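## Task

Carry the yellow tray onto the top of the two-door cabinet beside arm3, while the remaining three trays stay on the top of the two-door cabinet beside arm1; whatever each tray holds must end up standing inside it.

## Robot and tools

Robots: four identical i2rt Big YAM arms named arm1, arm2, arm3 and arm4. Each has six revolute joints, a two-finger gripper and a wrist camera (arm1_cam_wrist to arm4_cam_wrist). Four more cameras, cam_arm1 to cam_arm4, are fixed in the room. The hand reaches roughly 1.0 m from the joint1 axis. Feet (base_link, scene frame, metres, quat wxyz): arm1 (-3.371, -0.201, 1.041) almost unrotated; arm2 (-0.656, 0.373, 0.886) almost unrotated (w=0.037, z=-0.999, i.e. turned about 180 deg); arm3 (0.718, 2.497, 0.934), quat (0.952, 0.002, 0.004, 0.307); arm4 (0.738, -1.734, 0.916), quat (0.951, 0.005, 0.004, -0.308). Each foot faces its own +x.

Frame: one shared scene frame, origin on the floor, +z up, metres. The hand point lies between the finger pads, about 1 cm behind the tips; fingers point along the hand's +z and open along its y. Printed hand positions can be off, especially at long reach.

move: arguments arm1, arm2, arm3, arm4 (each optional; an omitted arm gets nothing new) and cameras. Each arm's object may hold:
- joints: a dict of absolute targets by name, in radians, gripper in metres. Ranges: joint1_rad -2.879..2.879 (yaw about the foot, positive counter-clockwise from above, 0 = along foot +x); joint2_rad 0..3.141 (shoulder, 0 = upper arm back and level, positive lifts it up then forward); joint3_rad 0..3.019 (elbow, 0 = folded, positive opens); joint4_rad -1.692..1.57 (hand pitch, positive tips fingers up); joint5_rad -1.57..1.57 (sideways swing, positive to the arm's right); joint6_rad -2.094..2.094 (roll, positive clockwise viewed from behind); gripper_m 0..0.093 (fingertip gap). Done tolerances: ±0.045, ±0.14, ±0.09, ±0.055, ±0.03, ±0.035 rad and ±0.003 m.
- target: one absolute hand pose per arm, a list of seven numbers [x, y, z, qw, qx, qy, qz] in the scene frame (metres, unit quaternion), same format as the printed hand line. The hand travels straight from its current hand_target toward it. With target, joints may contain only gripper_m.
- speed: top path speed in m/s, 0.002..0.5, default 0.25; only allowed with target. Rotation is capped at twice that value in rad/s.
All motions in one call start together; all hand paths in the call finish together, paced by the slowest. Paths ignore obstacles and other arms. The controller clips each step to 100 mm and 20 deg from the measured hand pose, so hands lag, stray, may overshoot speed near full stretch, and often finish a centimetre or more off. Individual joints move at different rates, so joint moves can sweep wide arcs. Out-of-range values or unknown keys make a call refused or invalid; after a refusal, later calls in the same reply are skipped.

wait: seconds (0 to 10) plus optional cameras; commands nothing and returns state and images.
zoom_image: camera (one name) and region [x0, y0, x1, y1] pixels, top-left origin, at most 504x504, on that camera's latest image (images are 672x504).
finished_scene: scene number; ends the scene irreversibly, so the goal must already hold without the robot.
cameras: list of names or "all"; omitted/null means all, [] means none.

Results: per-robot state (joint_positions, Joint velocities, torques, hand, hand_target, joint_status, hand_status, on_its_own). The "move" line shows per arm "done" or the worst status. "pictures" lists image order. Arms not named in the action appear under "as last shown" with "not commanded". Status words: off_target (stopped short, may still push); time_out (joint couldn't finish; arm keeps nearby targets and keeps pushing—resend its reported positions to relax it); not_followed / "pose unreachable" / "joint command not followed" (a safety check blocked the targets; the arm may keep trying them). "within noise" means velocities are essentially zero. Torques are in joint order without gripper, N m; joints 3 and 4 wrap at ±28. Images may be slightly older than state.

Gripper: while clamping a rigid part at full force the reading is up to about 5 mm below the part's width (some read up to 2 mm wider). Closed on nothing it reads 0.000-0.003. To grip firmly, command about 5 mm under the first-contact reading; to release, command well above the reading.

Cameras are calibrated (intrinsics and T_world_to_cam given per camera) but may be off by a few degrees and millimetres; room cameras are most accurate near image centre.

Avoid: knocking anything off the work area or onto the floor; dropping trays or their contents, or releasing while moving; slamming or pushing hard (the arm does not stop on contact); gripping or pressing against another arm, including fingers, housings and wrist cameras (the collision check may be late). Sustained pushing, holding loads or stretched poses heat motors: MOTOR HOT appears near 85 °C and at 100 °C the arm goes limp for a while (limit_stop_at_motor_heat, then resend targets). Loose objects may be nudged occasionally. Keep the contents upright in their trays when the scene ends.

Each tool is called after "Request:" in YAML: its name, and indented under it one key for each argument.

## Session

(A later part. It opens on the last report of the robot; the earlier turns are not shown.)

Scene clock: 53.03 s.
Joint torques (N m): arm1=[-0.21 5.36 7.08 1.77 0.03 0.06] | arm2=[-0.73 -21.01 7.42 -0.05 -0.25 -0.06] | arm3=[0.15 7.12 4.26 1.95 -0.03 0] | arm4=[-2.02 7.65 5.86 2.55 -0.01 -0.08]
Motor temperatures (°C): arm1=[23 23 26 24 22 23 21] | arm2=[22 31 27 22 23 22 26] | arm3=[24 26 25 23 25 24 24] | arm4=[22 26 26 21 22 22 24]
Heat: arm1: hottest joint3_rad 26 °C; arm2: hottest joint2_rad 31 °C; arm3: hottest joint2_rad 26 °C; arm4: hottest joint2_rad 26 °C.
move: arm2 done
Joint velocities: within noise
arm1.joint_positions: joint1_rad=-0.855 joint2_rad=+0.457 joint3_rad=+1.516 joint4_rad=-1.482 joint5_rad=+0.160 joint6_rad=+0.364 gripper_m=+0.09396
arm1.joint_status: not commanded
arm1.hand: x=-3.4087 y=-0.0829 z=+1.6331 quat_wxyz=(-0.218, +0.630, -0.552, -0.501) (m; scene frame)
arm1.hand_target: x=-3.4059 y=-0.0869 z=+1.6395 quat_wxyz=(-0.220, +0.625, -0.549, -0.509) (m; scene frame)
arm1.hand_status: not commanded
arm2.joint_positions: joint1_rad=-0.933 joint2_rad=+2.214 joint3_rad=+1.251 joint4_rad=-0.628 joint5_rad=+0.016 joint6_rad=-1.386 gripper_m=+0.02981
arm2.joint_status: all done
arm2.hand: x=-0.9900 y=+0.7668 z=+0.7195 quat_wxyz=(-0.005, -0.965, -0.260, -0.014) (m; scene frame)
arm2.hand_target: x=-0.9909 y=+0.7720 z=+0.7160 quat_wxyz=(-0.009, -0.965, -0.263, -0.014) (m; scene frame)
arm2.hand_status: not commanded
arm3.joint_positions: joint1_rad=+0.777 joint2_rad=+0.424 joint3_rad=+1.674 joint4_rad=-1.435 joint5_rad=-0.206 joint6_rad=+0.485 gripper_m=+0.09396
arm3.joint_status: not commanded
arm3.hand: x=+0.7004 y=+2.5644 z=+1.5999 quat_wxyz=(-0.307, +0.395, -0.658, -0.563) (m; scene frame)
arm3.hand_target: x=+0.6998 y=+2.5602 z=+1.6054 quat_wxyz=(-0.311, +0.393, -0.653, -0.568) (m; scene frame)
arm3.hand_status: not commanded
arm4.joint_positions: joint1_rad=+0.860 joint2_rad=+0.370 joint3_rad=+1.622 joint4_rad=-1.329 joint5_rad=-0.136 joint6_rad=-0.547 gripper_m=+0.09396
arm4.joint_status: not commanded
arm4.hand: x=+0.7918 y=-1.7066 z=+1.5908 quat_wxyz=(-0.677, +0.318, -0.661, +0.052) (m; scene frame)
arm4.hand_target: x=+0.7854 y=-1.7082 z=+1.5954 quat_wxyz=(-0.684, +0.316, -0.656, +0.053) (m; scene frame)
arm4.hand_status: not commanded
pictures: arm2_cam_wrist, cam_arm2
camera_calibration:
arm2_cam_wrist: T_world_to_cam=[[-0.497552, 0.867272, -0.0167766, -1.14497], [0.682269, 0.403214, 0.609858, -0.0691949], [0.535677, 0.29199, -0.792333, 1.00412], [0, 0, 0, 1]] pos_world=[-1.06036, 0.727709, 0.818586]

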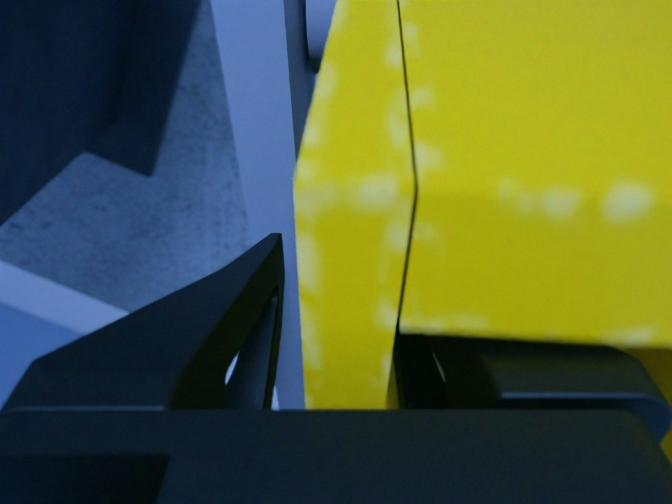

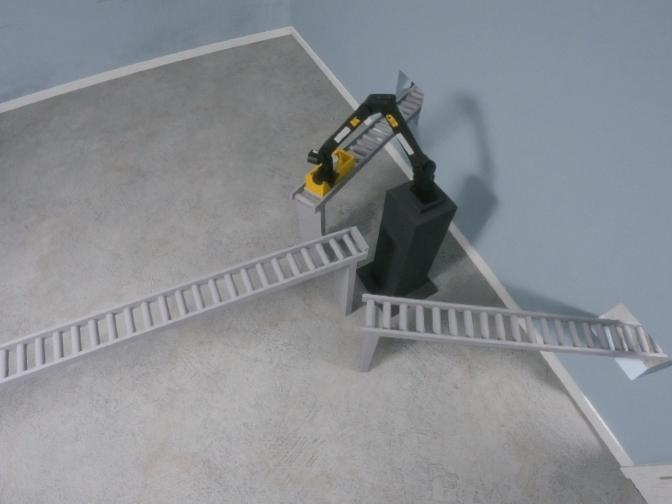

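Request:
move:
  arm2: {"joints":{"gripper_m":0.045}}
  cameras: []

Request:
move:
  arm2: {"target":[-0.993,0.772,0.93,-0.005,0.9645,0.263,0.012],"speed":0.15}
  cameras: ["arm2_cam_wrist","cam_arm2","cam_arm3"]

Scene clock: 53.70 s.
Joint torques (N m): arm1=[0.15 5.77 7.05 1.8 0.05 0.1] | arm2=[-0.85 -20.89 7.21 -0.03 -0.25 -0.08] | arm3=[0.21 7.12 4.29 1.96 -0.03 0] | arm4=[-1.55 7.65 5.83 2.51 -0.03 -0.1]
Motor temperatures (°C): arm1=[23 23 26 24 22 23 21] | arm2=[22 31 27 22 23 22 26] | arm3=[24 26 25 23 25 24 24] | arm4=[22 26 26 21 22 22 24]
Heat: arm1: hottest joint3_rad 26 °C; arm2: hottest joint2_rad 31 °C; arm3: hottest joint2_rad 26 °C; arm4: hottest joint2_rad 26 °C.
move: arm2 done
Joint velocities: within noise
arm1, arm3, arm4: as last shown
arm2.joint_positions: joint1_rad=-0.934 joint2_rad=+2.214 joint3_rad=+1.251 joint4_rad=-0.628 joint5_rad=+0.016 joint6_rad=-1.386 gripper_m=+0.04479
arm2.joint_status: all done
arm2.hand: x=-0.9896 y=+0.7672 z=+0.7195 quat_wxyz=(-0.005, -0.966, -0.260, -0.014) (m; scene frame)
arm2.hand_target: x=-0.9907 y=+0.7721 z=+0.7160 quat_wxyz=(-0.009, -0.965, -0.263, -0.014) (m; scene frame)
arm2.hand_status: not commanded
pictures: none
No camera images: "cameras" was empty.

Scene clock: 55.90 s.
Joint torques (N m): arm1=[-0.26 5.6 7.09 1.78 0.04 0.06] | arm2=[-0.62 -20.25 11.36 0.05 -0.04 -0.02] | arm3=[0.15 7.12 4.26 1.96 -0.03 0] | arm4=[-1.96 8.06 5.7 2.47 -0.03 -0.11]
Motor temperatures (°C): arm1=[23 23 26 24 22 23 21] | arm2=[22 31 28 22 23 22 26] | arm3=[24 26 25 23 25 24 24] | arm4=[22 26 26 21 22 22 24]
Heat: arm1: hottest joint3_rad 26 °C; arm2: hottest joint2_rad 31 °C; arm3: hottest joint2_rad 26 °C; arm4: hottest joint2_rad 26 °C.
move: arm2 off_target
Joint velocities: within noise
arm1, arm3, arm4: as last shown
arm2.joint_positions: joint1_rad=-0.934 joint2_rad=+1.842 joint3_rad=+1.290 joint4_rad=-1.044 joint5_rad=+0.018 joint6_rad=-1.386 gripper_m=+0.04486
arm2.joint_status: not commanded
arm2.hand: x=-0.9846 y=+0.7604 z=+0.9171 quat_wxyz=(-0.007, -0.966, -0.260, -0.016) (m; scene frame)
arm2.hand_target: x=-0.9928 y=+0.7716 z=+0.9301 quat_wxyz=(+0.005, -0.965, -0.263, -0.012) (m; scene frame)
arm2.hand_status: off_target (0.019 m and 1.4 deg from the pose sent, 0.211 m and 1.2 deg at the start)
pictures: arm2_cam_wrist, cam_arm2, cam_arm3
camera_calibration:
arm2_cam_wrist: T_world_to_cam=[[-0.496504, 0.867783, -0.0208978, -1.12902], [0.680205, 0.403911, 0.611701, -0.19501], [0.539264, 0.289497, -0.790813, 1.16373], [0, 0, 0, 1]] pos_world=[-1.05547, 0.721619, 1.01598]

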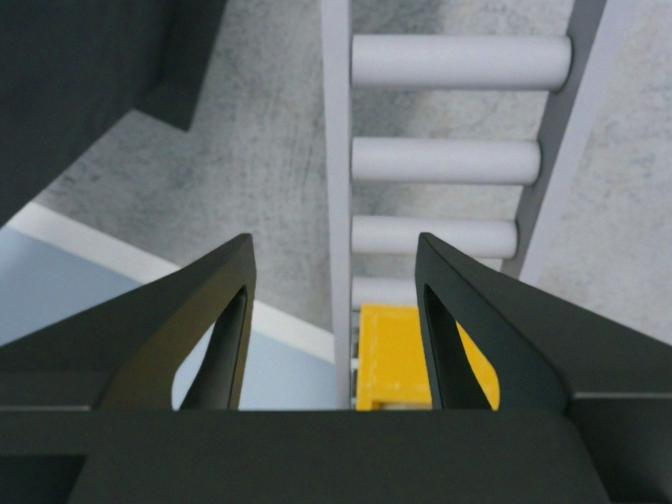

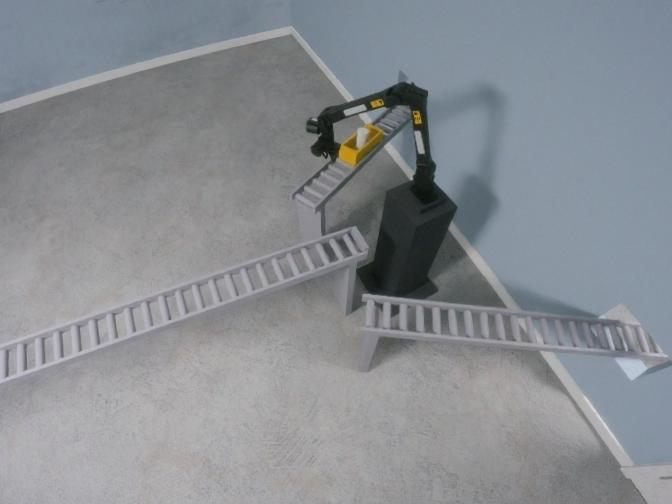

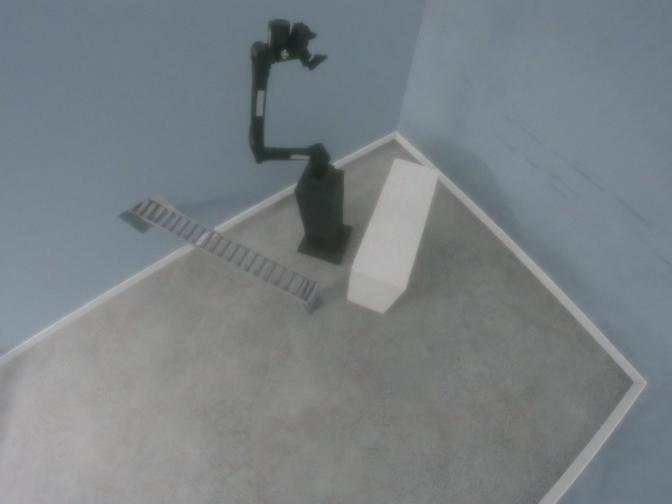

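Request:
move:
  arm3: {"target":[1.13,2.12,1.05,0,-0.267,0.9636,0],"speed":0.3,"joints":{"gripper_m":0.06}}
  arm2: {"target":[-1.0,0.70,1.1,0,0.965,0.262,0],"speed":0.2}
  cameras: ["arm3_cam_wrist","cam_arm2","cam_arm3"]

Request:
zoom_image:
  camera: "cam_arm3"
  region: [230, 130, 460, 330]

Scene clock: 59.90 s.
Joint torques (N m): arm1=[0.03 5.71 7.12 1.84 0.06 0.06] | arm2=[0.21 -18.26 13.64 -0.16 -0.24 0.12] | arm3=[1.55 9.17 5.6 1.21 0.12 0.03] | arm4=[-1.38 7.65 5.96 2.55 -0.03 -0.11]
Motor temperatures (°C): arm1=[23 23 26 24 22 23 21] | arm2=[22 31 28 22 23 22 25] | arm3=[24 26 25 23 25 24 24] | arm4=[22 26 26 21 22 22 24]
Heat: arm1: hottest joint3_rad 26 °C; arm2: hottest joint2_rad 31 °C; arm3: hottest joint2_rad 26 °C; arm4: hottest joint2_rad 26 °C.
move: arm2 off_target; arm3 not_followed
Joint velocities: within noise
arm1, arm4: as last shown
arm2.joint_positions: joint1_rad=-0.850 joint2_rad=+1.589 joint3_rad=+1.405 joint4_rad=-1.428 joint5_rad=-0.002 joint6_rad=-1.315 gripper_m=+0.04486
arm2.joint_status: not commanded
arm2.hand: x=-0.9864 y=+0.6968 z=+1.0783 quat_wxyz=(-0.017, -0.964, -0.266, -0.011) (m; scene frame)
arm2.hand_target: x=-0.9992 y=+0.6994 z=+1.1000 quat_wxyz=(+0.000, -0.964, -0.267, +0.000) (m; scene frame)
arm2.hand_status: off_target (0.026 m and 2.4 deg from the pose sent, 0.193 m and 2.0 deg at the start)
arm3.joint_positions: joint1_rad=+0.879 joint2_rad=-0.005 joint3_rad=+1.134 joint4_rad=-1.691 joint5_rad=+1.264 joint6_rad=+0.677 gripper_m=+0.06010
arm3.joint_status: all done
arm3.on_its_own: joint1_rad is held at +0.894, not at its first target +0.777; joint2_rad is held at -0.005, not at its first target +0.422; joint3_rad is held at +1.159, not at its first target +1.686; joint4_rad is held at -1.690, not at its first target -1.430; joint5_rad is held at +1.265, not at its first target -0.206; joint6_rad is held at +0.676, not at its first target +0.485
arm3.hand: x=+0.8802 y=+2.3956 z=+1.4092 quat_wxyz=(-0.636, +0.018, -0.764, -0.111) (m; scene frame)
arm3.hand_target: x=+0.8811 y=+2.3917 z=+1.4154 quat_wxyz=(-0.634, +0.018, -0.762, -0.127) (m; scene frame)
arm3.hand_status: not_followed (0.517 m and 84.4 deg from the pose sent, 0.827 m and 84.6 deg at the start; pose on its path clipped on 75 of 103 steps; a joint's target at an end of its range on 89 of 103 steps)
pictures: arm3_cam_wrist, cam_arm2, cam_arm3
pose unreachable (arm3 arm): on one or more control steps of this call this arm could not follow its commanded pose, so it was not sent that pose on those steps. On the call's last step it was still not sent that pose. It may still have moved: this result reports where it is.
cause: moving toward the commanded pose would bring two parts of the arm too close to each other (its wrist (the part past joint 4) and its wrist camera).
camera_calibration:
arm3_cam_wrist: T_world_to_cam=[[0.174056, -0.974015, -0.144911, 2.38487], [-0.726502, -0.0276737, -0.686607, 1.67758], [0.664755, 0.224786, -0.71244, 0.00462567], [0, 0, 0, 1]] pos_world=[0.80059, 2.36828, 1.50073]

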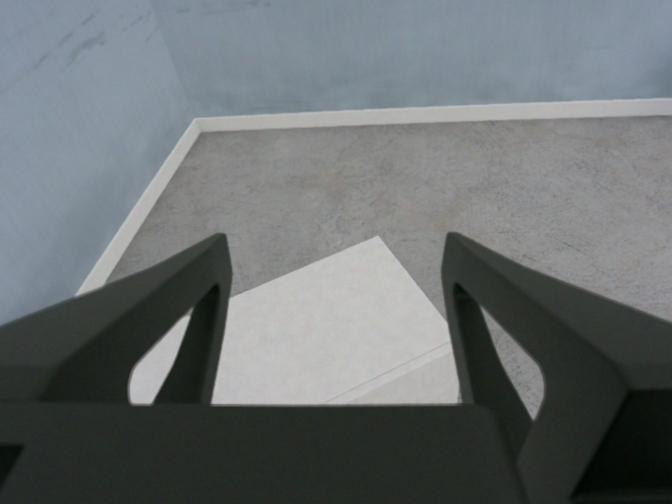

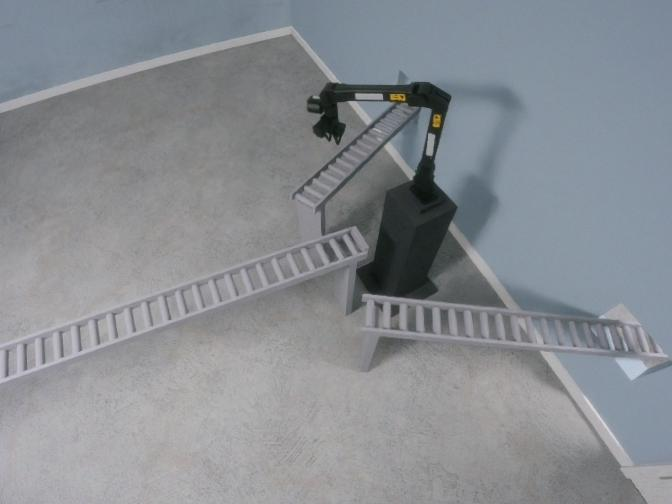

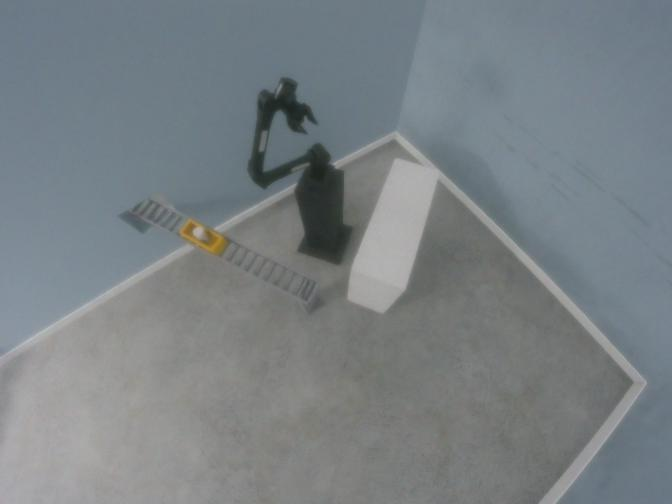

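Scaled by 2.191 from the camera's 672x504 image, which has a finer 960x720 frame.

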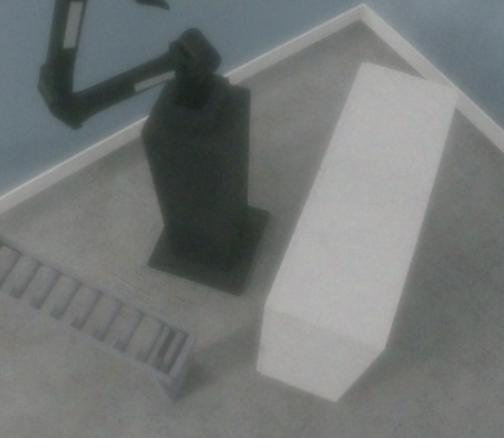

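Request:
move:
  arm3: {"joints":{"joint1_rad":-1.25,"joint2_rad":1.7,"joint3_rad":1.37,"joint4_rad":-1.23,"joint5_rad":0,"joint6_rad":-1.2}}
  cameras: ["arm3_cam_wrist","cam_arm3"]

Request:
zoom_image:
  camera: "cam_arm3"
  region: [230, 130, 460, 330]

Scene clock: 62.63 s.
Joint torques (N m): arm1=[-0.03 5.54 7.09 1.76 0.06 0.05] | arm2=[0.38 -18.02 13.67 -0.14 -0.25 0.14] | arm3=[0.44 -14.15 7.2 0.02 -0.24 -0.06] | arm4=[-1.2 8.18 5.75 2.58 -0.04 -0.11]
Motor temperatures (°C): arm1=[23 23 26 24 22 23 21] | arm2=[22 31 29 22 23 22 25] | arm3=[24 26 26 23 25 24 24] | arm4=[22 26 26 21 22 22 24]
Heat: arm1: hottest joint3_rad 26 °C; arm2: hottest joint2_rad 31 °C; arm3: hottest joint2_rad 26 °C; arm4: hottest joint2_rad 26 °C.
move: arm3 done
Joint velocities: within noise
arm1, arm4: as last shown
arm2.joint_positions: joint1_rad=-0.850 joint2_rad=+1.589 joint3_rad=+1.405 joint4_rad=-1.428 joint5_rad=-0.002 joint6_rad=-1.314 gripper_m=+0.04486
arm2.joint_status: not commanded
arm2.hand: x=-0.9864 y=+0.6968 z=+1.0783 quat_wxyz=(-0.017, -0.964, -0.265, -0.011) (m; scene frame)
arm2.hand_target: x=-0.9993 y=+0.6995 z=+1.1000 quat_wxyz=(+0.001, -0.964, -0.266, +0.000) (m; scene frame)
arm2.hand_status: not commanded
arm3.joint_positions: joint1_rad=-1.245 joint2_rad=+1.693 joint3_rad=+1.365 joint4_rad=-1.228 joint5_rad=+0.012 joint6_rad=-1.190 gripper_m=+0.06010
arm3.joint_status: all done
arm3.hand: x=+1.1253 y=+2.2043 z=+1.0586 quat_wxyz=(+0.004, +0.281, -0.960, +0.008) (m; scene frame)
arm3.hand_target: x=+1.1255 y=+2.2017 z=+1.0572 quat_wxyz=(+0.004, +0.284, -0.959, +0.005) (m; scene frame)
arm3.hand_status: not commanded
pictures: arm3_cam_wrist, cam_arm3
camera_calibration:
arm3_cam_wrist: T_world_to_cam=[[0.541678, -0.840552, 0.00752189, 1.23568], [-0.672668, -0.428087, 0.603539, 1.0659], [-0.504086, -0.331984, -0.797298, 2.2673], [0, 0, 0, 1]] pos_world=[1.19057, 2.24766, 1.15511]

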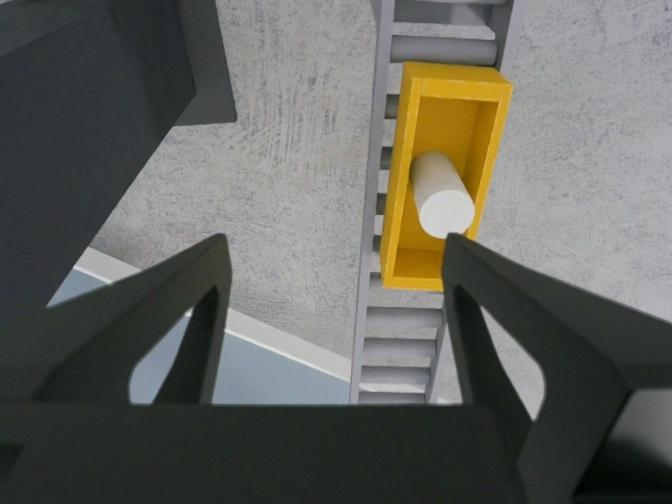

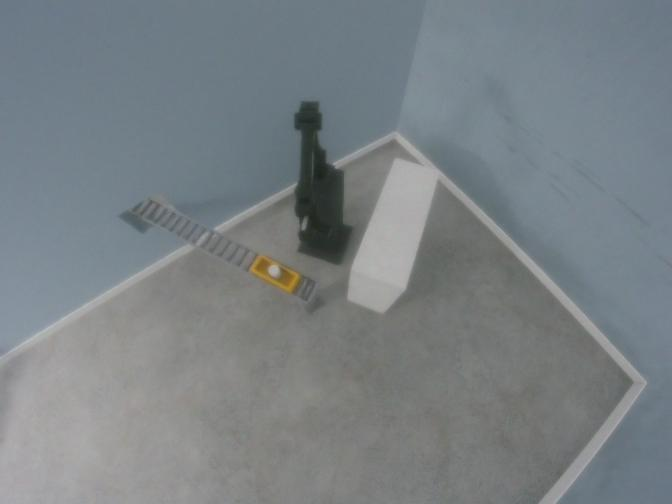

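Scaled by 2.191 from the camera's 672x504 image, which has a finer 960x720 frame.

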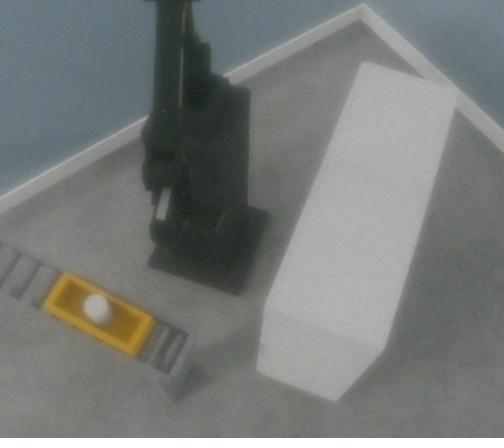

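Request:
wait:
  seconds: 3
  cameras: ["arm3_cam_wrist","cam_arm3"]

Request:
zoom_image:
  camera: "cam_arm3"
  region: [230, 130, 460, 330]

Scene clock: 65.83 s.
Joint torques (N m): arm1=[-0.15 5.48 7.04 1.78 0.05 0.05] | arm2=[0.44 -18.26 13.6 -0.03 -0.25 0.15] | arm3=[-0.32 -14.15 7.2 0.02 -0.24 -0.06] | arm4=[-1.73 8.64 5.87 2.52 -0.07 -0.06]
Motor temperatures (°C): arm1=[23 23 26 24 22 23 21] | arm2=[22 31 29 22 23 22 25] | arm3=[24 26 26 23 25 24 24] | arm4=[22 26 26 21 22 22 24]
Heat: arm1: hottest joint3_rad 26 °C; arm2: hottest joint2_rad 31 °C; arm3: hottest joint2_rad 26 °C; arm4: hottest joint2_rad 26 °C.
Joint velocities: within noise
arm1.joint_positions: joint1_rad=-0.855 joint2_rad=+0.457 joint3_rad=+1.516 joint4_rad=-1.482 joint5_rad=+0.160 joint6_rad=+0.364 gripper_m=+0.09396
arm1.joint_status: not commanded
arm1.hand: x=-3.4087 y=-0.0829 z=+1.6331 quat_wxyz=(-0.218, +0.630, -0.552, -0.501) (m; scene frame)
arm1.hand_target: x=-3.4059 y=-0.0869 z=+1.6395 quat_wxyz=(-0.220, +0.625, -0.549, -0.509) (m; scene frame)
arm1.hand_status: not commanded
arm2.joint_positions: joint1_rad=-0.850 joint2_rad=+1.589 joint3_rad=+1.405 joint4_rad=-1.428 joint5_rad=-0.002 joint6_rad=-1.314 gripper_m=+0.04486
arm2.joint_status: not commanded
arm2.hand: x=-0.9864 y=+0.6968 z=+1.0783 quat_wxyz=(-0.017, -0.964, -0.265, -0.011) (m; scene frame)
arm2.hand_target: x=-0.9993 y=+0.6995 z=+1.1000 quat_wxyz=(+0.001, -0.964, -0.266, +0.000) (m; scene frame)
arm2.hand_status: not commanded
arm3.joint_positions: joint1_rad=-1.245 joint2_rad=+1.693 joint3_rad=+1.365 joint4_rad=-1.228 joint5_rad=+0.012 joint6_rad=-1.190 gripper_m=+0.06010
arm3.joint_status: all done
arm3.hand: x=+1.1253 y=+2.2043 z=+1.0586 quat_wxyz=(+0.004, +0.281, -0.960, +0.008) (m; scene frame)
arm3.hand_target: x=+1.1255 y=+2.2017 z=+1.0572 quat_wxyz=(+0.004, +0.284, -0.959, +0.005) (m; scene frame)
arm3.hand_status: not commanded
arm4.joint_positions: joint1_rad=+0.860 joint2_rad=+0.370 joint3_rad=+1.622 joint4_rad=-1.329 joint5_rad=-0.136 joint6_rad=-0.547 gripper_m=+0.09396
arm4.joint_status: not commanded
arm4.hand: x=+0.7918 y=-1.7066 z=+1.5908 quat_wxyz=(-0.677, +0.318, -0.661, +0.052) (m; scene frame)
arm4.hand_target: x=+0.7854 y=-1.7082 z=+1.5954 quat_wxyz=(-0.684, +0.316, -0.656, +0.053) (m; scene frame)
arm4.hand_status: not commanded
wait: 3.00 s; at rest by 0.07 s
pictures: arm3_cam_wrist, cam_arm3
camera_calibration:
arm3_cam_wrist: T_world_to_cam=[[0.541678, -0.840552, 0.00752189, 1.23568], [-0.672668, -0.428087, 0.603539, 1.0659], [-0.504086, -0.331984, -0.797298, 2.2673], [0, 0, 0, 1]] pos_world=[1.19057, 2.24766, 1.15511]

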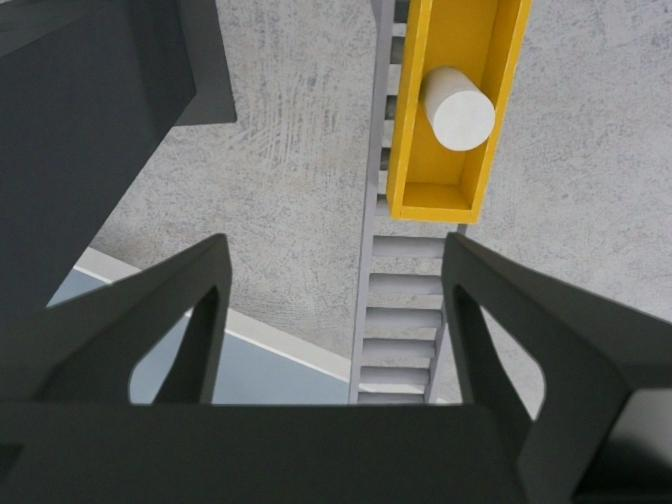

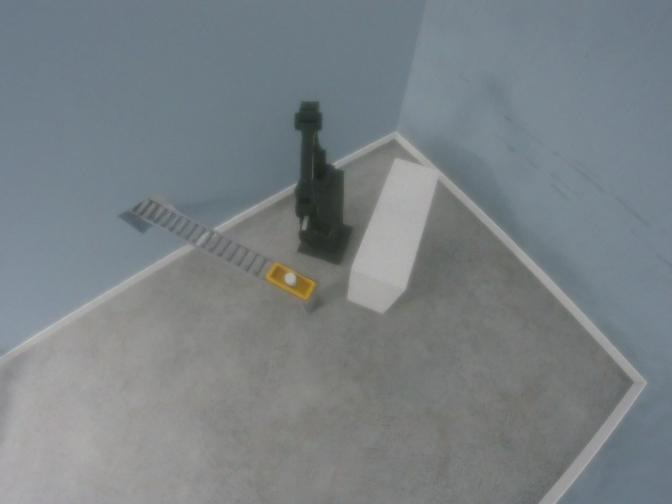

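Scaled by 2.191 from the camera's 672x504 image, which has a finer 960x720 frame.

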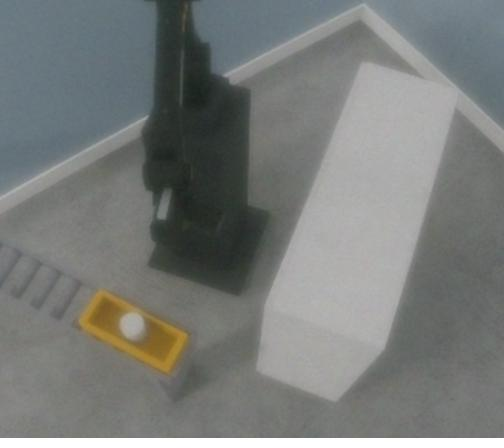

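Request:
move:
  arm3: {"target":[1.15,2.11,0.83,0,-0.2672,0.9636,0],"speed":0.2,"joints":{"gripper_m":0.07}}
  cameras: ["arm3_cam_wrist","cam_arm3"]

Request:
zoom_image:
  camera: "cam_arm3"
  region: [250, 180, 380, 310]

Scene clock: 69.13 s.
Joint torques (N m): arm1=[0.03 5.95 7.09 1.84 0.04 0.08] | arm2=[0.44 -17.73 13.6 -0.02 -0.24 0.14] | arm3=[-0.97 -17.61 7.5 0.54 -0.27 -0.06] | arm4=[-2.26 7.94 5.93 2.4 -0.05 -0.11]
Motor temperatures (°C): arm1=[23 23 27 24 22 23 21] | arm2=[22 31 29 22 23 22 25] | arm3=[24 27 26 23 25 24 24] | arm4=[22 26 26 21 22 22 24]
Heat: arm1: hottest joint3_rad 27 °C; arm2: hottest joint2_rad 31 °C; arm3: hottest joint2_rad 27 °C; arm4: hottest joint2_rad 26 °C.
move: arm3 off_target
Joint velocities: within noise
arm1, arm2, arm4: as last shown
arm3.joint_positions: joint1_rad=-1.343 joint2_rad=+2.169 joint3_rad=+1.413 joint4_rad=-0.849 joint5_rad=-0.002 joint6_rad=-1.261 gripper_m=+0.06990
arm3.joint_status: all done
arm3.hand: x=+1.1394 y=+2.1286 z=+0.8266 quat_wxyz=(+0.013, +0.268, -0.963, -0.017) (m; scene frame)
arm3.hand_target: x=+1.1493 y=+2.1108 z=+0.8306 quat_wxyz=(+0.000, +0.267, -0.964, -0.001) (m; scene frame)
arm3.hand_status: off_target (0.022 m and 2.4 deg from the pose sent, 0.249 m and 2.0 deg at the start)
pictures: arm3_cam_wrist, cam_arm3
camera_calibration:
arm3_cam_wrist: T_world_to_cam=[[0.517524, -0.854549, -0.0437579, 1.26594], [-0.666652, -0.434735, 0.605459, 1.18875], [-0.536417, -0.284168, -0.794673, 1.99725], [0, 0, 0, 1]] pos_world=[1.20869, 2.16615, 0.922819]

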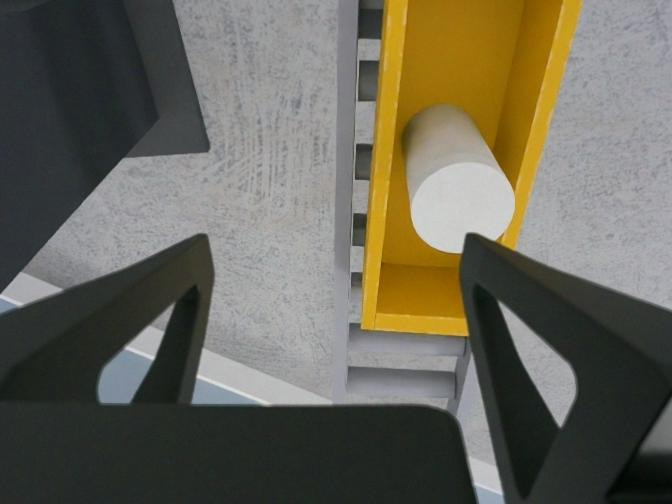

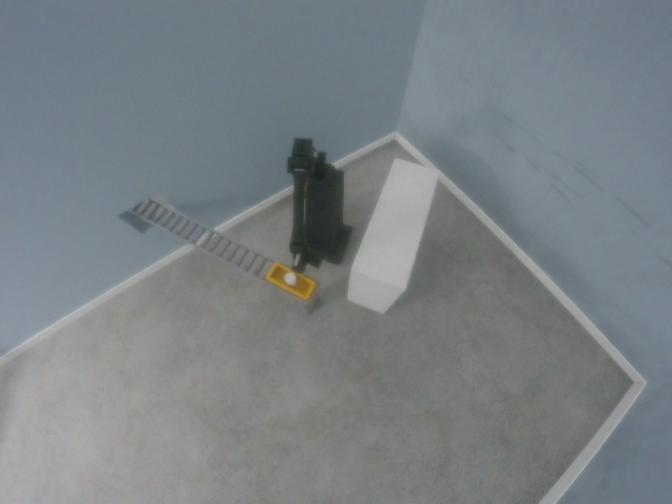

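Scaled by 3.877 from the camera's 672x504 image, which has a finer 960x720 frame.

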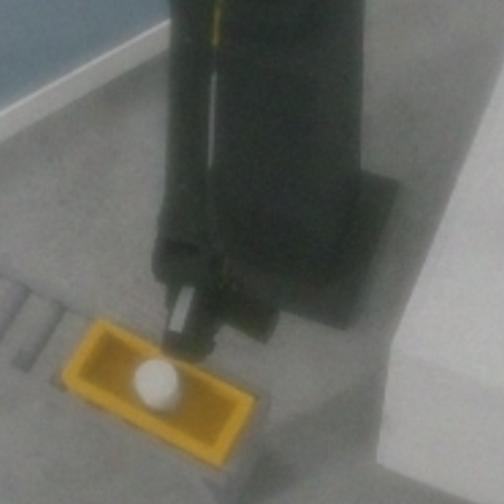

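Request:
move:
  arm3: {"target":[1.144,2.079,0.66,-0.015,-0.2672,0.9636,0.017],"speed":0.15}
  cameras: ["arm3_cam_wrist","cam_arm3"]

Request:
zoom_image:
  camera: "cam_arm3"
  region: [250, 180, 380, 310]

Scene clock: 72.13 s.
Joint torques (N m): arm1=[-0.09 5.19 7.01 1.78 0.06 0.06] | arm2=[0.79 -18.2 13.6 -0.05 -0.25 0.12] | arm3=[-1.14 -19.37 5.96 0.31 0.12 -0.07] | arm4=[-1.73 7.94 5.89 2.39 -0.09 -0.11]
Motor temperatures (°C): arm1=[23 23 27 24 22 23 21] | arm2=[22 31 29 22 23 22 25] | arm3=[24 27 26 23 25 24 24] | arm4=[22 26 26 21 22 22 24]
Heat: arm1: hottest joint3_rad 27 °C; arm2: hottest joint2_rad 31 °C; arm3: hottest joint2_rad 27 °C; arm4: hottest joint2_rad 26 °C.
move: arm3 off_target
Joint velocities: within noise
arm1, arm2, arm4: as last shown
arm3.joint_positions: joint1_rad=-1.384 joint2_rad=+2.553 joint3_rad=+1.615 joint4_rad=-0.700 joint5_rad=+0.000 joint6_rad=-1.302 gripper_m=+0.06990
arm3.joint_status: not commanded
arm3.hand: x=+1.1392 y=+2.0954 z=+0.6604 quat_wxyz=(+0.021, +0.268, -0.963, -0.031) (m; scene frame)
arm3.hand_target: x=+1.1435 y=+2.0791 z=+0.6606 quat_wxyz=(+0.016, +0.267, -0.963, -0.017) (m; scene frame)
arm3.hand_status: off_target (0.017 m and 1.7 deg from the pose sent, 0.174 m and 0.3 deg at the start)
pictures: arm3_cam_wrist, cam_arm3
camera_calibration:
arm3_cam_wrist: T_world_to_cam=[[0.516169, -0.853209, -0.0748595, 1.24972], [-0.652326, -0.448264, 0.611171, 1.28307], [-0.555014, -0.266635, -0.78795, 1.83557], [0, 0, 0, 1]] pos_world=[1.21068, 2.13086, 0.75572]

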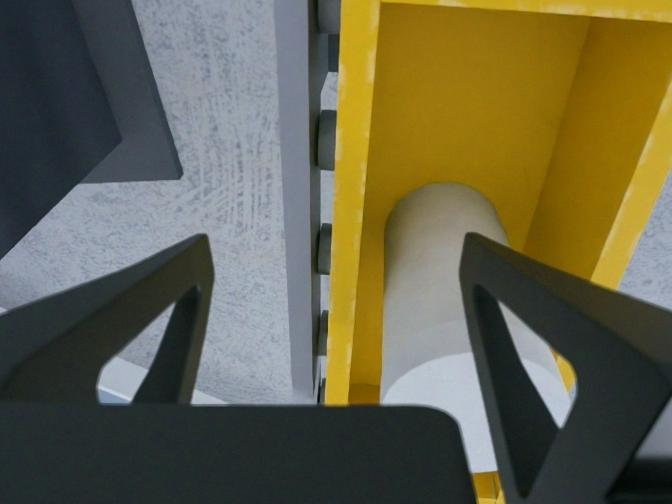

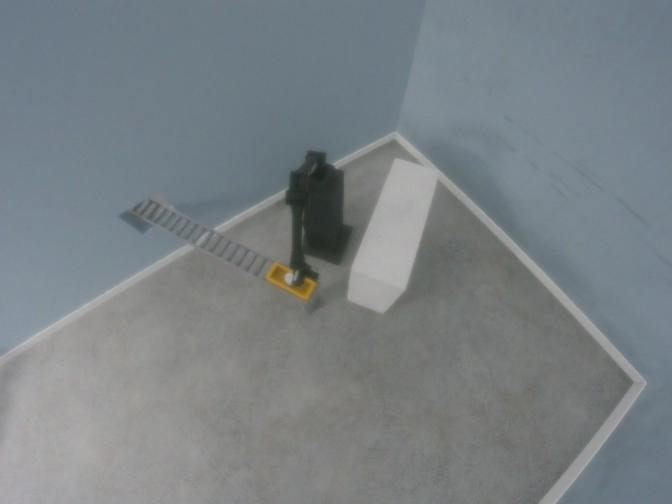

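Scaled by 3.877 from the camera's 672x504 image, which has a finer 960x720 frame.

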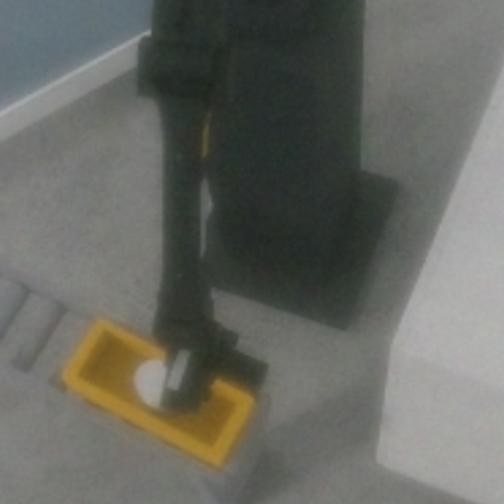

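Request:
move:
  arm3: {"target":[1.136,2.075,0.59,-0.02,-0.2672,0.9636,0.025],"speed":0.12}
  cameras: ["arm3_cam_wrist","cam_arm3"]

Request:
zoom_image:
  camera: "cam_arm3"
  region: [250, 180, 380, 310]

Scene clock: 73.97 s.
Joint torques (N m): arm1=[-0.09 5.6 7.02 1.72 0.05 0.09] | arm2=[0.56 -17.85 13.6 -0.01 -0.25 0.14] | arm3=[-1.26 -19.66 5.37 0.29 0.11 -0.05] | arm4=[-1.61 7.41 5.89 2.48 -0.05 -0.11]
Motor temperatures (°C): arm1=[23 23 27 24 22 23 21] | arm2=[22 31 29 22 23 22 25] | arm3=[24 28 26 23 25 24 24] | arm4=[22 26 26 21 22 22 24]
Heat: arm1: hottest joint3_rad 27 °C; arm2: hottest joint2_rad 31 °C; arm3: hottest joint2_rad 28 °C; arm4: hottest joint2_rad 26 °C.
move: arm3 off_target
Joint velocities: within noise
arm1, arm2, arm4: as last shown
arm3.joint_positions: joint1_rad=-1.396 joint2_rad=+2.712 joint3_rad=+1.721 joint4_rad=-0.663 joint5_rad=+0.000 joint6_rad=-1.324 gripper_m=+0.06990
arm3.joint_status: not commanded
arm3.hand: x=+1.1332 y=+2.0912 z=+0.5912 quat_wxyz=(+0.025, +0.273, -0.961, -0.038) (m; scene frame)
arm3.hand_target: x=+1.1359 y=+2.0752 z=+0.5904 quat_wxyz=(+0.020, +0.270, -0.962, -0.025) (m; scene frame)
arm3.hand_status: off_target (0.016 m and 1.7 deg from the pose sent, 0.073 m and 0.7 deg at the start)
pictures: arm3_cam_wrist, cam_arm3
camera_calibration:
arm3_cam_wrist: T_world_to_cam=[[0.523312, -0.847233, -0.091325, 1.23316], [-0.641353, -0.462161, 0.612433, 1.33539], [-0.56108, -0.261922, -0.78523, 1.77202], [0, 0, 0, 1]] pos_world=[1.20537, 2.12606, 0.686222]

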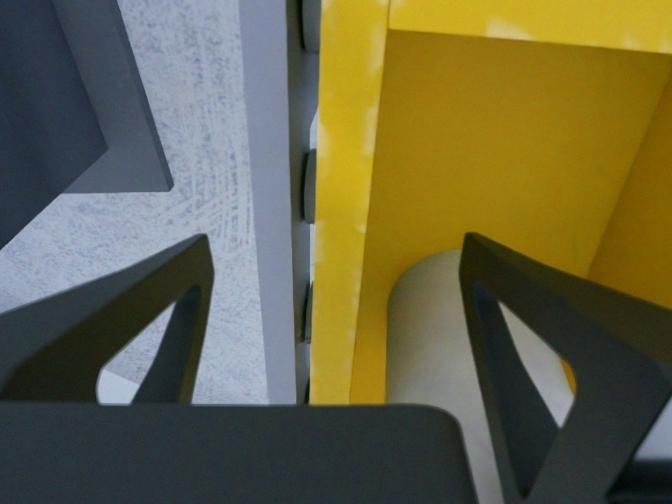

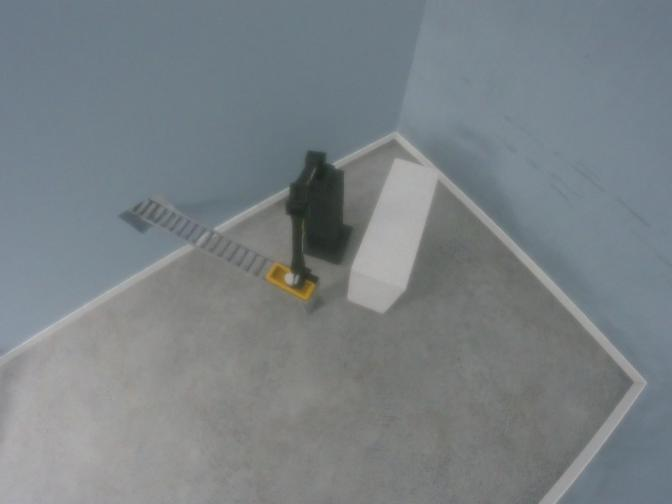

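Scaled by 3.877 from the camera's 672x504 image, which has a finer 960x720 frame.

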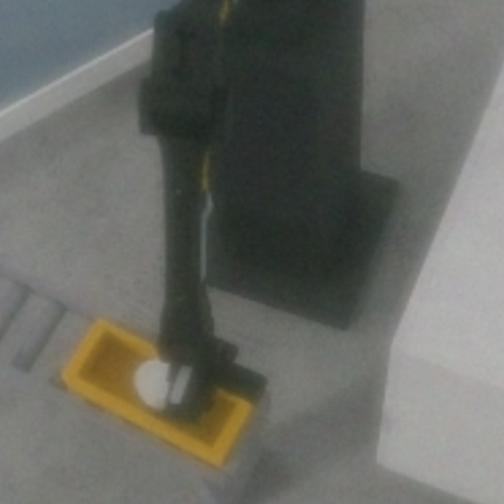

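Request:
move:
  arm3: {"target":[1.135,2.075,0.550,-0.025,-0.2652,0.9636,0.032],"speed":0.1}
  cameras: ["arm3_cam_wrist"]

Scene clock: 75.57 s.
Joint torques (N m): arm1=[-0.21 5.36 7.16 1.77 0.05 0.08] | arm2=[0.44 -17.96 13.57 -0.02 -0.26 0.14] | arm3=[-1.32 -19.9 5.27 0.03 0.13 0.04] | arm4=[-1.38 7.77 5.76 2.39 -0.03 -0.09]
Motor temperatures (°C): arm1=[23 23 27 24 22 23 21] | arm2=[22 31 30 22 23 22 25] | arm3=[24 28 26 23 25 24 24] | arm4=[22 26 26 21 22 22 24]
Heat: arm1: hottest joint3_rad 27 °C; arm2: hottest joint2_rad 31 °C; arm3: hottest joint2_rad 28 °C; arm4: hottest joint2_rad 26 °C.
move: arm3 off_target
Joint velocities: within noise
arm1, arm2, arm4: as last shown
arm3.joint_positions: joint1_rad=-1.396 joint2_rad=+2.812 joint3_rad=+1.811 joint4_rad=-0.663 joint5_rad=+0.001 joint6_rad=-1.324 gripper_m=+0.06990
arm3.joint_status: not commanded
arm3.hand: x=+1.1340 y=+2.0897 z=+0.5515 quat_wxyz=(+0.028, +0.273, -0.961, -0.042) (m; scene frame)
arm3.hand_target: x=+1.1347 y=+2.0753 z=+0.5502 quat_wxyz=(+0.025, +0.265, -0.963, -0.032) (m; scene frame)
arm3.hand_status: off_target (0.015 m and 1.5 deg from the pose sent, 0.044 m and 1.1 deg at the start)
pictures: arm3_cam_wrist
camera_calibration:
arm3_cam_wrist: T_world_to_cam=[[0.522607, -0.846573, -0.100979, 1.23265], [-0.636095, -0.466029, 0.614979, 1.36027], [-0.567684, -0.25716, -0.782051, 1.7367], [0, 0, 0, 1]] pos_world=[1.20697, 2.12407, 0.646121]

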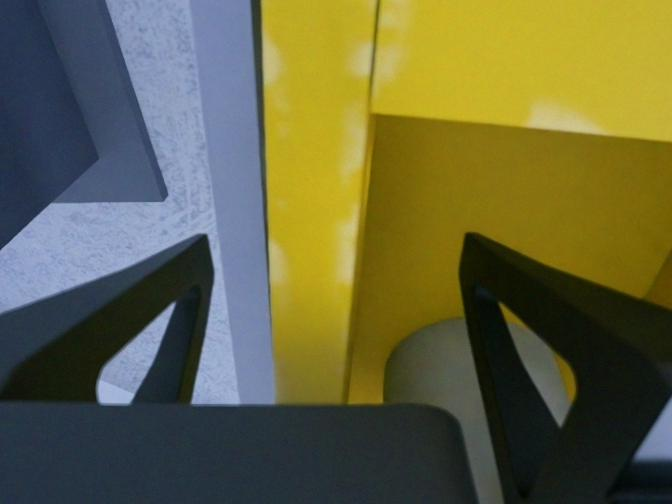

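Request:
move:
  arm3: {"target":[1.133,2.079,0.543,-0.025,-0.2652,0.9636,0.032],"speed":0.06}
  cameras: []

Request:
move:
  arm3: {"joints":{"gripper_m":0.0}}
  cameras: []

Request:
move:
  arm3: {"target":[1.133,2.079,0.66,-0.025,-0.2652,0.9636,0.032],"speed":0.08}
  cameras: ["arm3_cam_wrist","cam_arm3"]

Request:
zoom_image:
  camera: "cam_arm3"
  region: [250, 130, 450, 320]

Scene clock: 76.83 s.
Joint torques (N m): arm1=[-0.09 5.71 7.1 1.83 0.07 0.05] | arm2=[0.5 -18.02 13.65 -0.08 -0.25 0.15] | arm3=[-1.03 -18.9 4.96 0.39 0.13 0.06] | arm4=[-1.73 7.24 5.86 2.51 -0.07 -0.09]
Motor temperatures (°C): arm1=[23 23 27 24 22 23 21] | arm2=[22 31 30 22 23 22 25] | arm3=[24 28 26 23 25 24 24] | arm4=[22 26 26 21 22 22 24]
Heat: arm1: hottest joint3_rad 27 °C; arm2: hottest joint2_rad 31 °C; arm3: hottest joint2_rad 28 °C; arm4: hottest joint2_rad 26 °C.
move: arm3 off_target
Joint velocities: within noise
arm1, arm2, arm4: as last shown
arm3.joint_positions: joint1_rad=-1.396 joint2_rad=+2.812 joint3_rad=+1.811 joint4_rad=-0.659 joint5_rad=+0.001 joint6_rad=-1.324 gripper_m=+0.06990
arm3.joint_status: not commanded
arm3.hand: x=+1.1348 y=+2.0889 z=+0.5513 quat_wxyz=(+0.027, +0.273, -0.961, -0.040) (m; scene frame)
arm3.hand_target: x=+1.1328 y=+2.0793 z=+0.5434 quat_wxyz=(+0.025, +0.265, -0.963, -0.032) (m; scene frame)
arm3.hand_status: off_target (0.013 m and 1.3 deg from the pose sent, 0.014 m and 1.5 deg at the start)
pictures: none
No camera images: "cameras" was empty.

Scene clock: 77.67 s.
Joint torques (N m): arm1=[-0.09 5.19 7.02 1.83 0.06 0.06] | arm2=[0.38 -18.08 13.63 -0.06 -0.26 0.15] | arm3=[-1.08 -18.32 5.05 0.5 -0.19 -0.08] | arm4=[-1.32 7.12 5.74 2.41 -0.04 -0.09]
Motor temperatures (°C): arm1=[23 23 27 24 22 23 21] | arm2=[22 31 30 22 23 22 25] | arm3=[24 28 26 23 25 24 24] | arm4=[22 26 26 21 22 22 24]
Heat: arm1: hottest joint3_rad 27 °C; arm2: hottest joint2_rad 31 °C; arm3: hottest joint2_rad 28 °C; arm4: hottest joint2_rad 26 °C.
move: arm3 off_target
Joint velocities: within noise
arm1, arm2, arm4: as last shown
arm3.joint_positions: joint1_rad=-1.396 joint2_rad=+2.800 joint3_rad=+1.811 joint4_rad=-0.662 joint5_rad=+0.009 joint6_rad=-1.302 gripper_m=+0.01232
arm3.joint_status: gripper_m off_target (ended at +0.01235, target +0.00000)
arm3.hand: x=+1.1378 y=+2.0842 z=+0.5583 quat_wxyz=(+0.028, +0.262, -0.964, -0.034) (m; scene frame)
arm3.hand_target: x=+1.1326 y=+2.0794 z=+0.5434 quat_wxyz=(+0.025, +0.262, -0.964, -0.032) (m; scene frame)
arm3.hand_status: not commanded
pictures: none
No camera images: "cameras" was empty.

Scene clock: 79.97 s.
Joint torques (N m): arm1=[-0.15 5.36 7.13 1.88 0.05 0.07] | arm2=[0.5 -18.14 13.61 -0.06 -0.24 0.13] | arm3=[-1.14 -23.12 4 -0.68 0.06 -0.02] | arm4=[-1.55 7.36 5.81 2.52 -0.05 -0.11]
Motor temperatures (°C): arm1=[23 23 27 24 22 23 21] | arm2=[22 31 30 22 23 22 25] | arm3=[24 28 26 23 25 24 24] | arm4=[22 26 26 21 22 22 24]
Heat: arm1: hottest joint3_rad 27 °C; arm2: hottest joint2_rad 31 °C; arm3: hottest joint2_rad 28 °C; arm4: hottest joint2_rad 26 °C.
move: arm3 off_target
Joint velocities: within noise
arm1, arm2, arm4: as last shown
arm3.joint_positions: joint1_rad=-1.396 joint2_rad=+2.608 joint3_rad=+1.644 joint4_rad=-0.712 joint5_rad=-0.006 joint6_rad=-1.324 gripper_m=+0.01232
arm3.joint_status: not commanded
arm3.hand: x=+1.1281 y=+2.0979 z=+0.6358 quat_wxyz=(+0.028, +0.272, -0.961, -0.049) (m; scene frame)
arm3.hand_target: x=+1.1341 y=+2.0803 z=+0.6596 quat_wxyz=(+0.021, +0.269, -0.962, -0.034) (m; scene frame)
arm3.hand_status: off_target (0.031 m and 2.1 deg from the pose sent, 0.102 m and 0.5 deg at the start)
pictures: arm3_cam_wrist, cam_arm3
camera_calibration:
arm3_cam_wrist: T_world_to_cam=[[0.521528, -0.845619, -0.113739, 1.25841], [-0.634827, -0.473634, 0.610464, 1.32589], [-0.570091, -0.246169, -0.783835, 1.78227], [0, 0, 0, 1]] pos_world=[1.20147, 2.13087, 0.730728]

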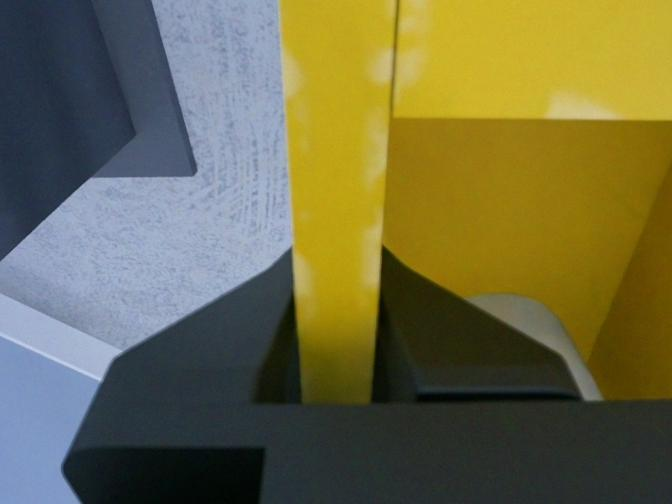

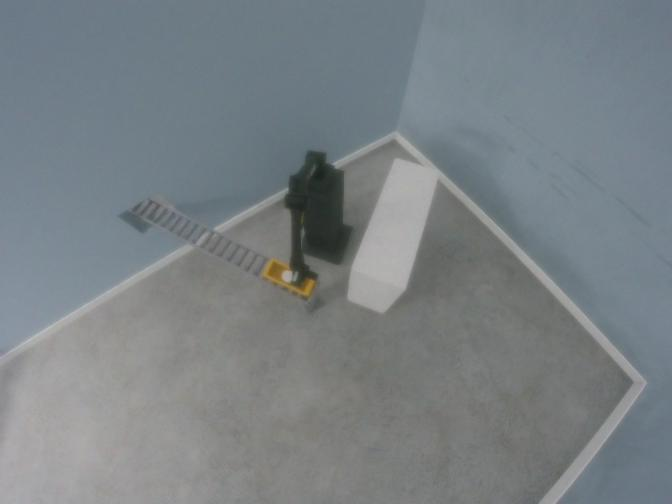

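Scaled by 2.520 from the camera's 672x504 image, which has a finer 960x720 frame.

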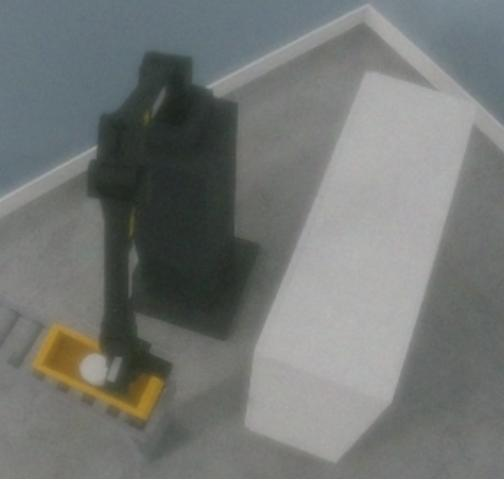

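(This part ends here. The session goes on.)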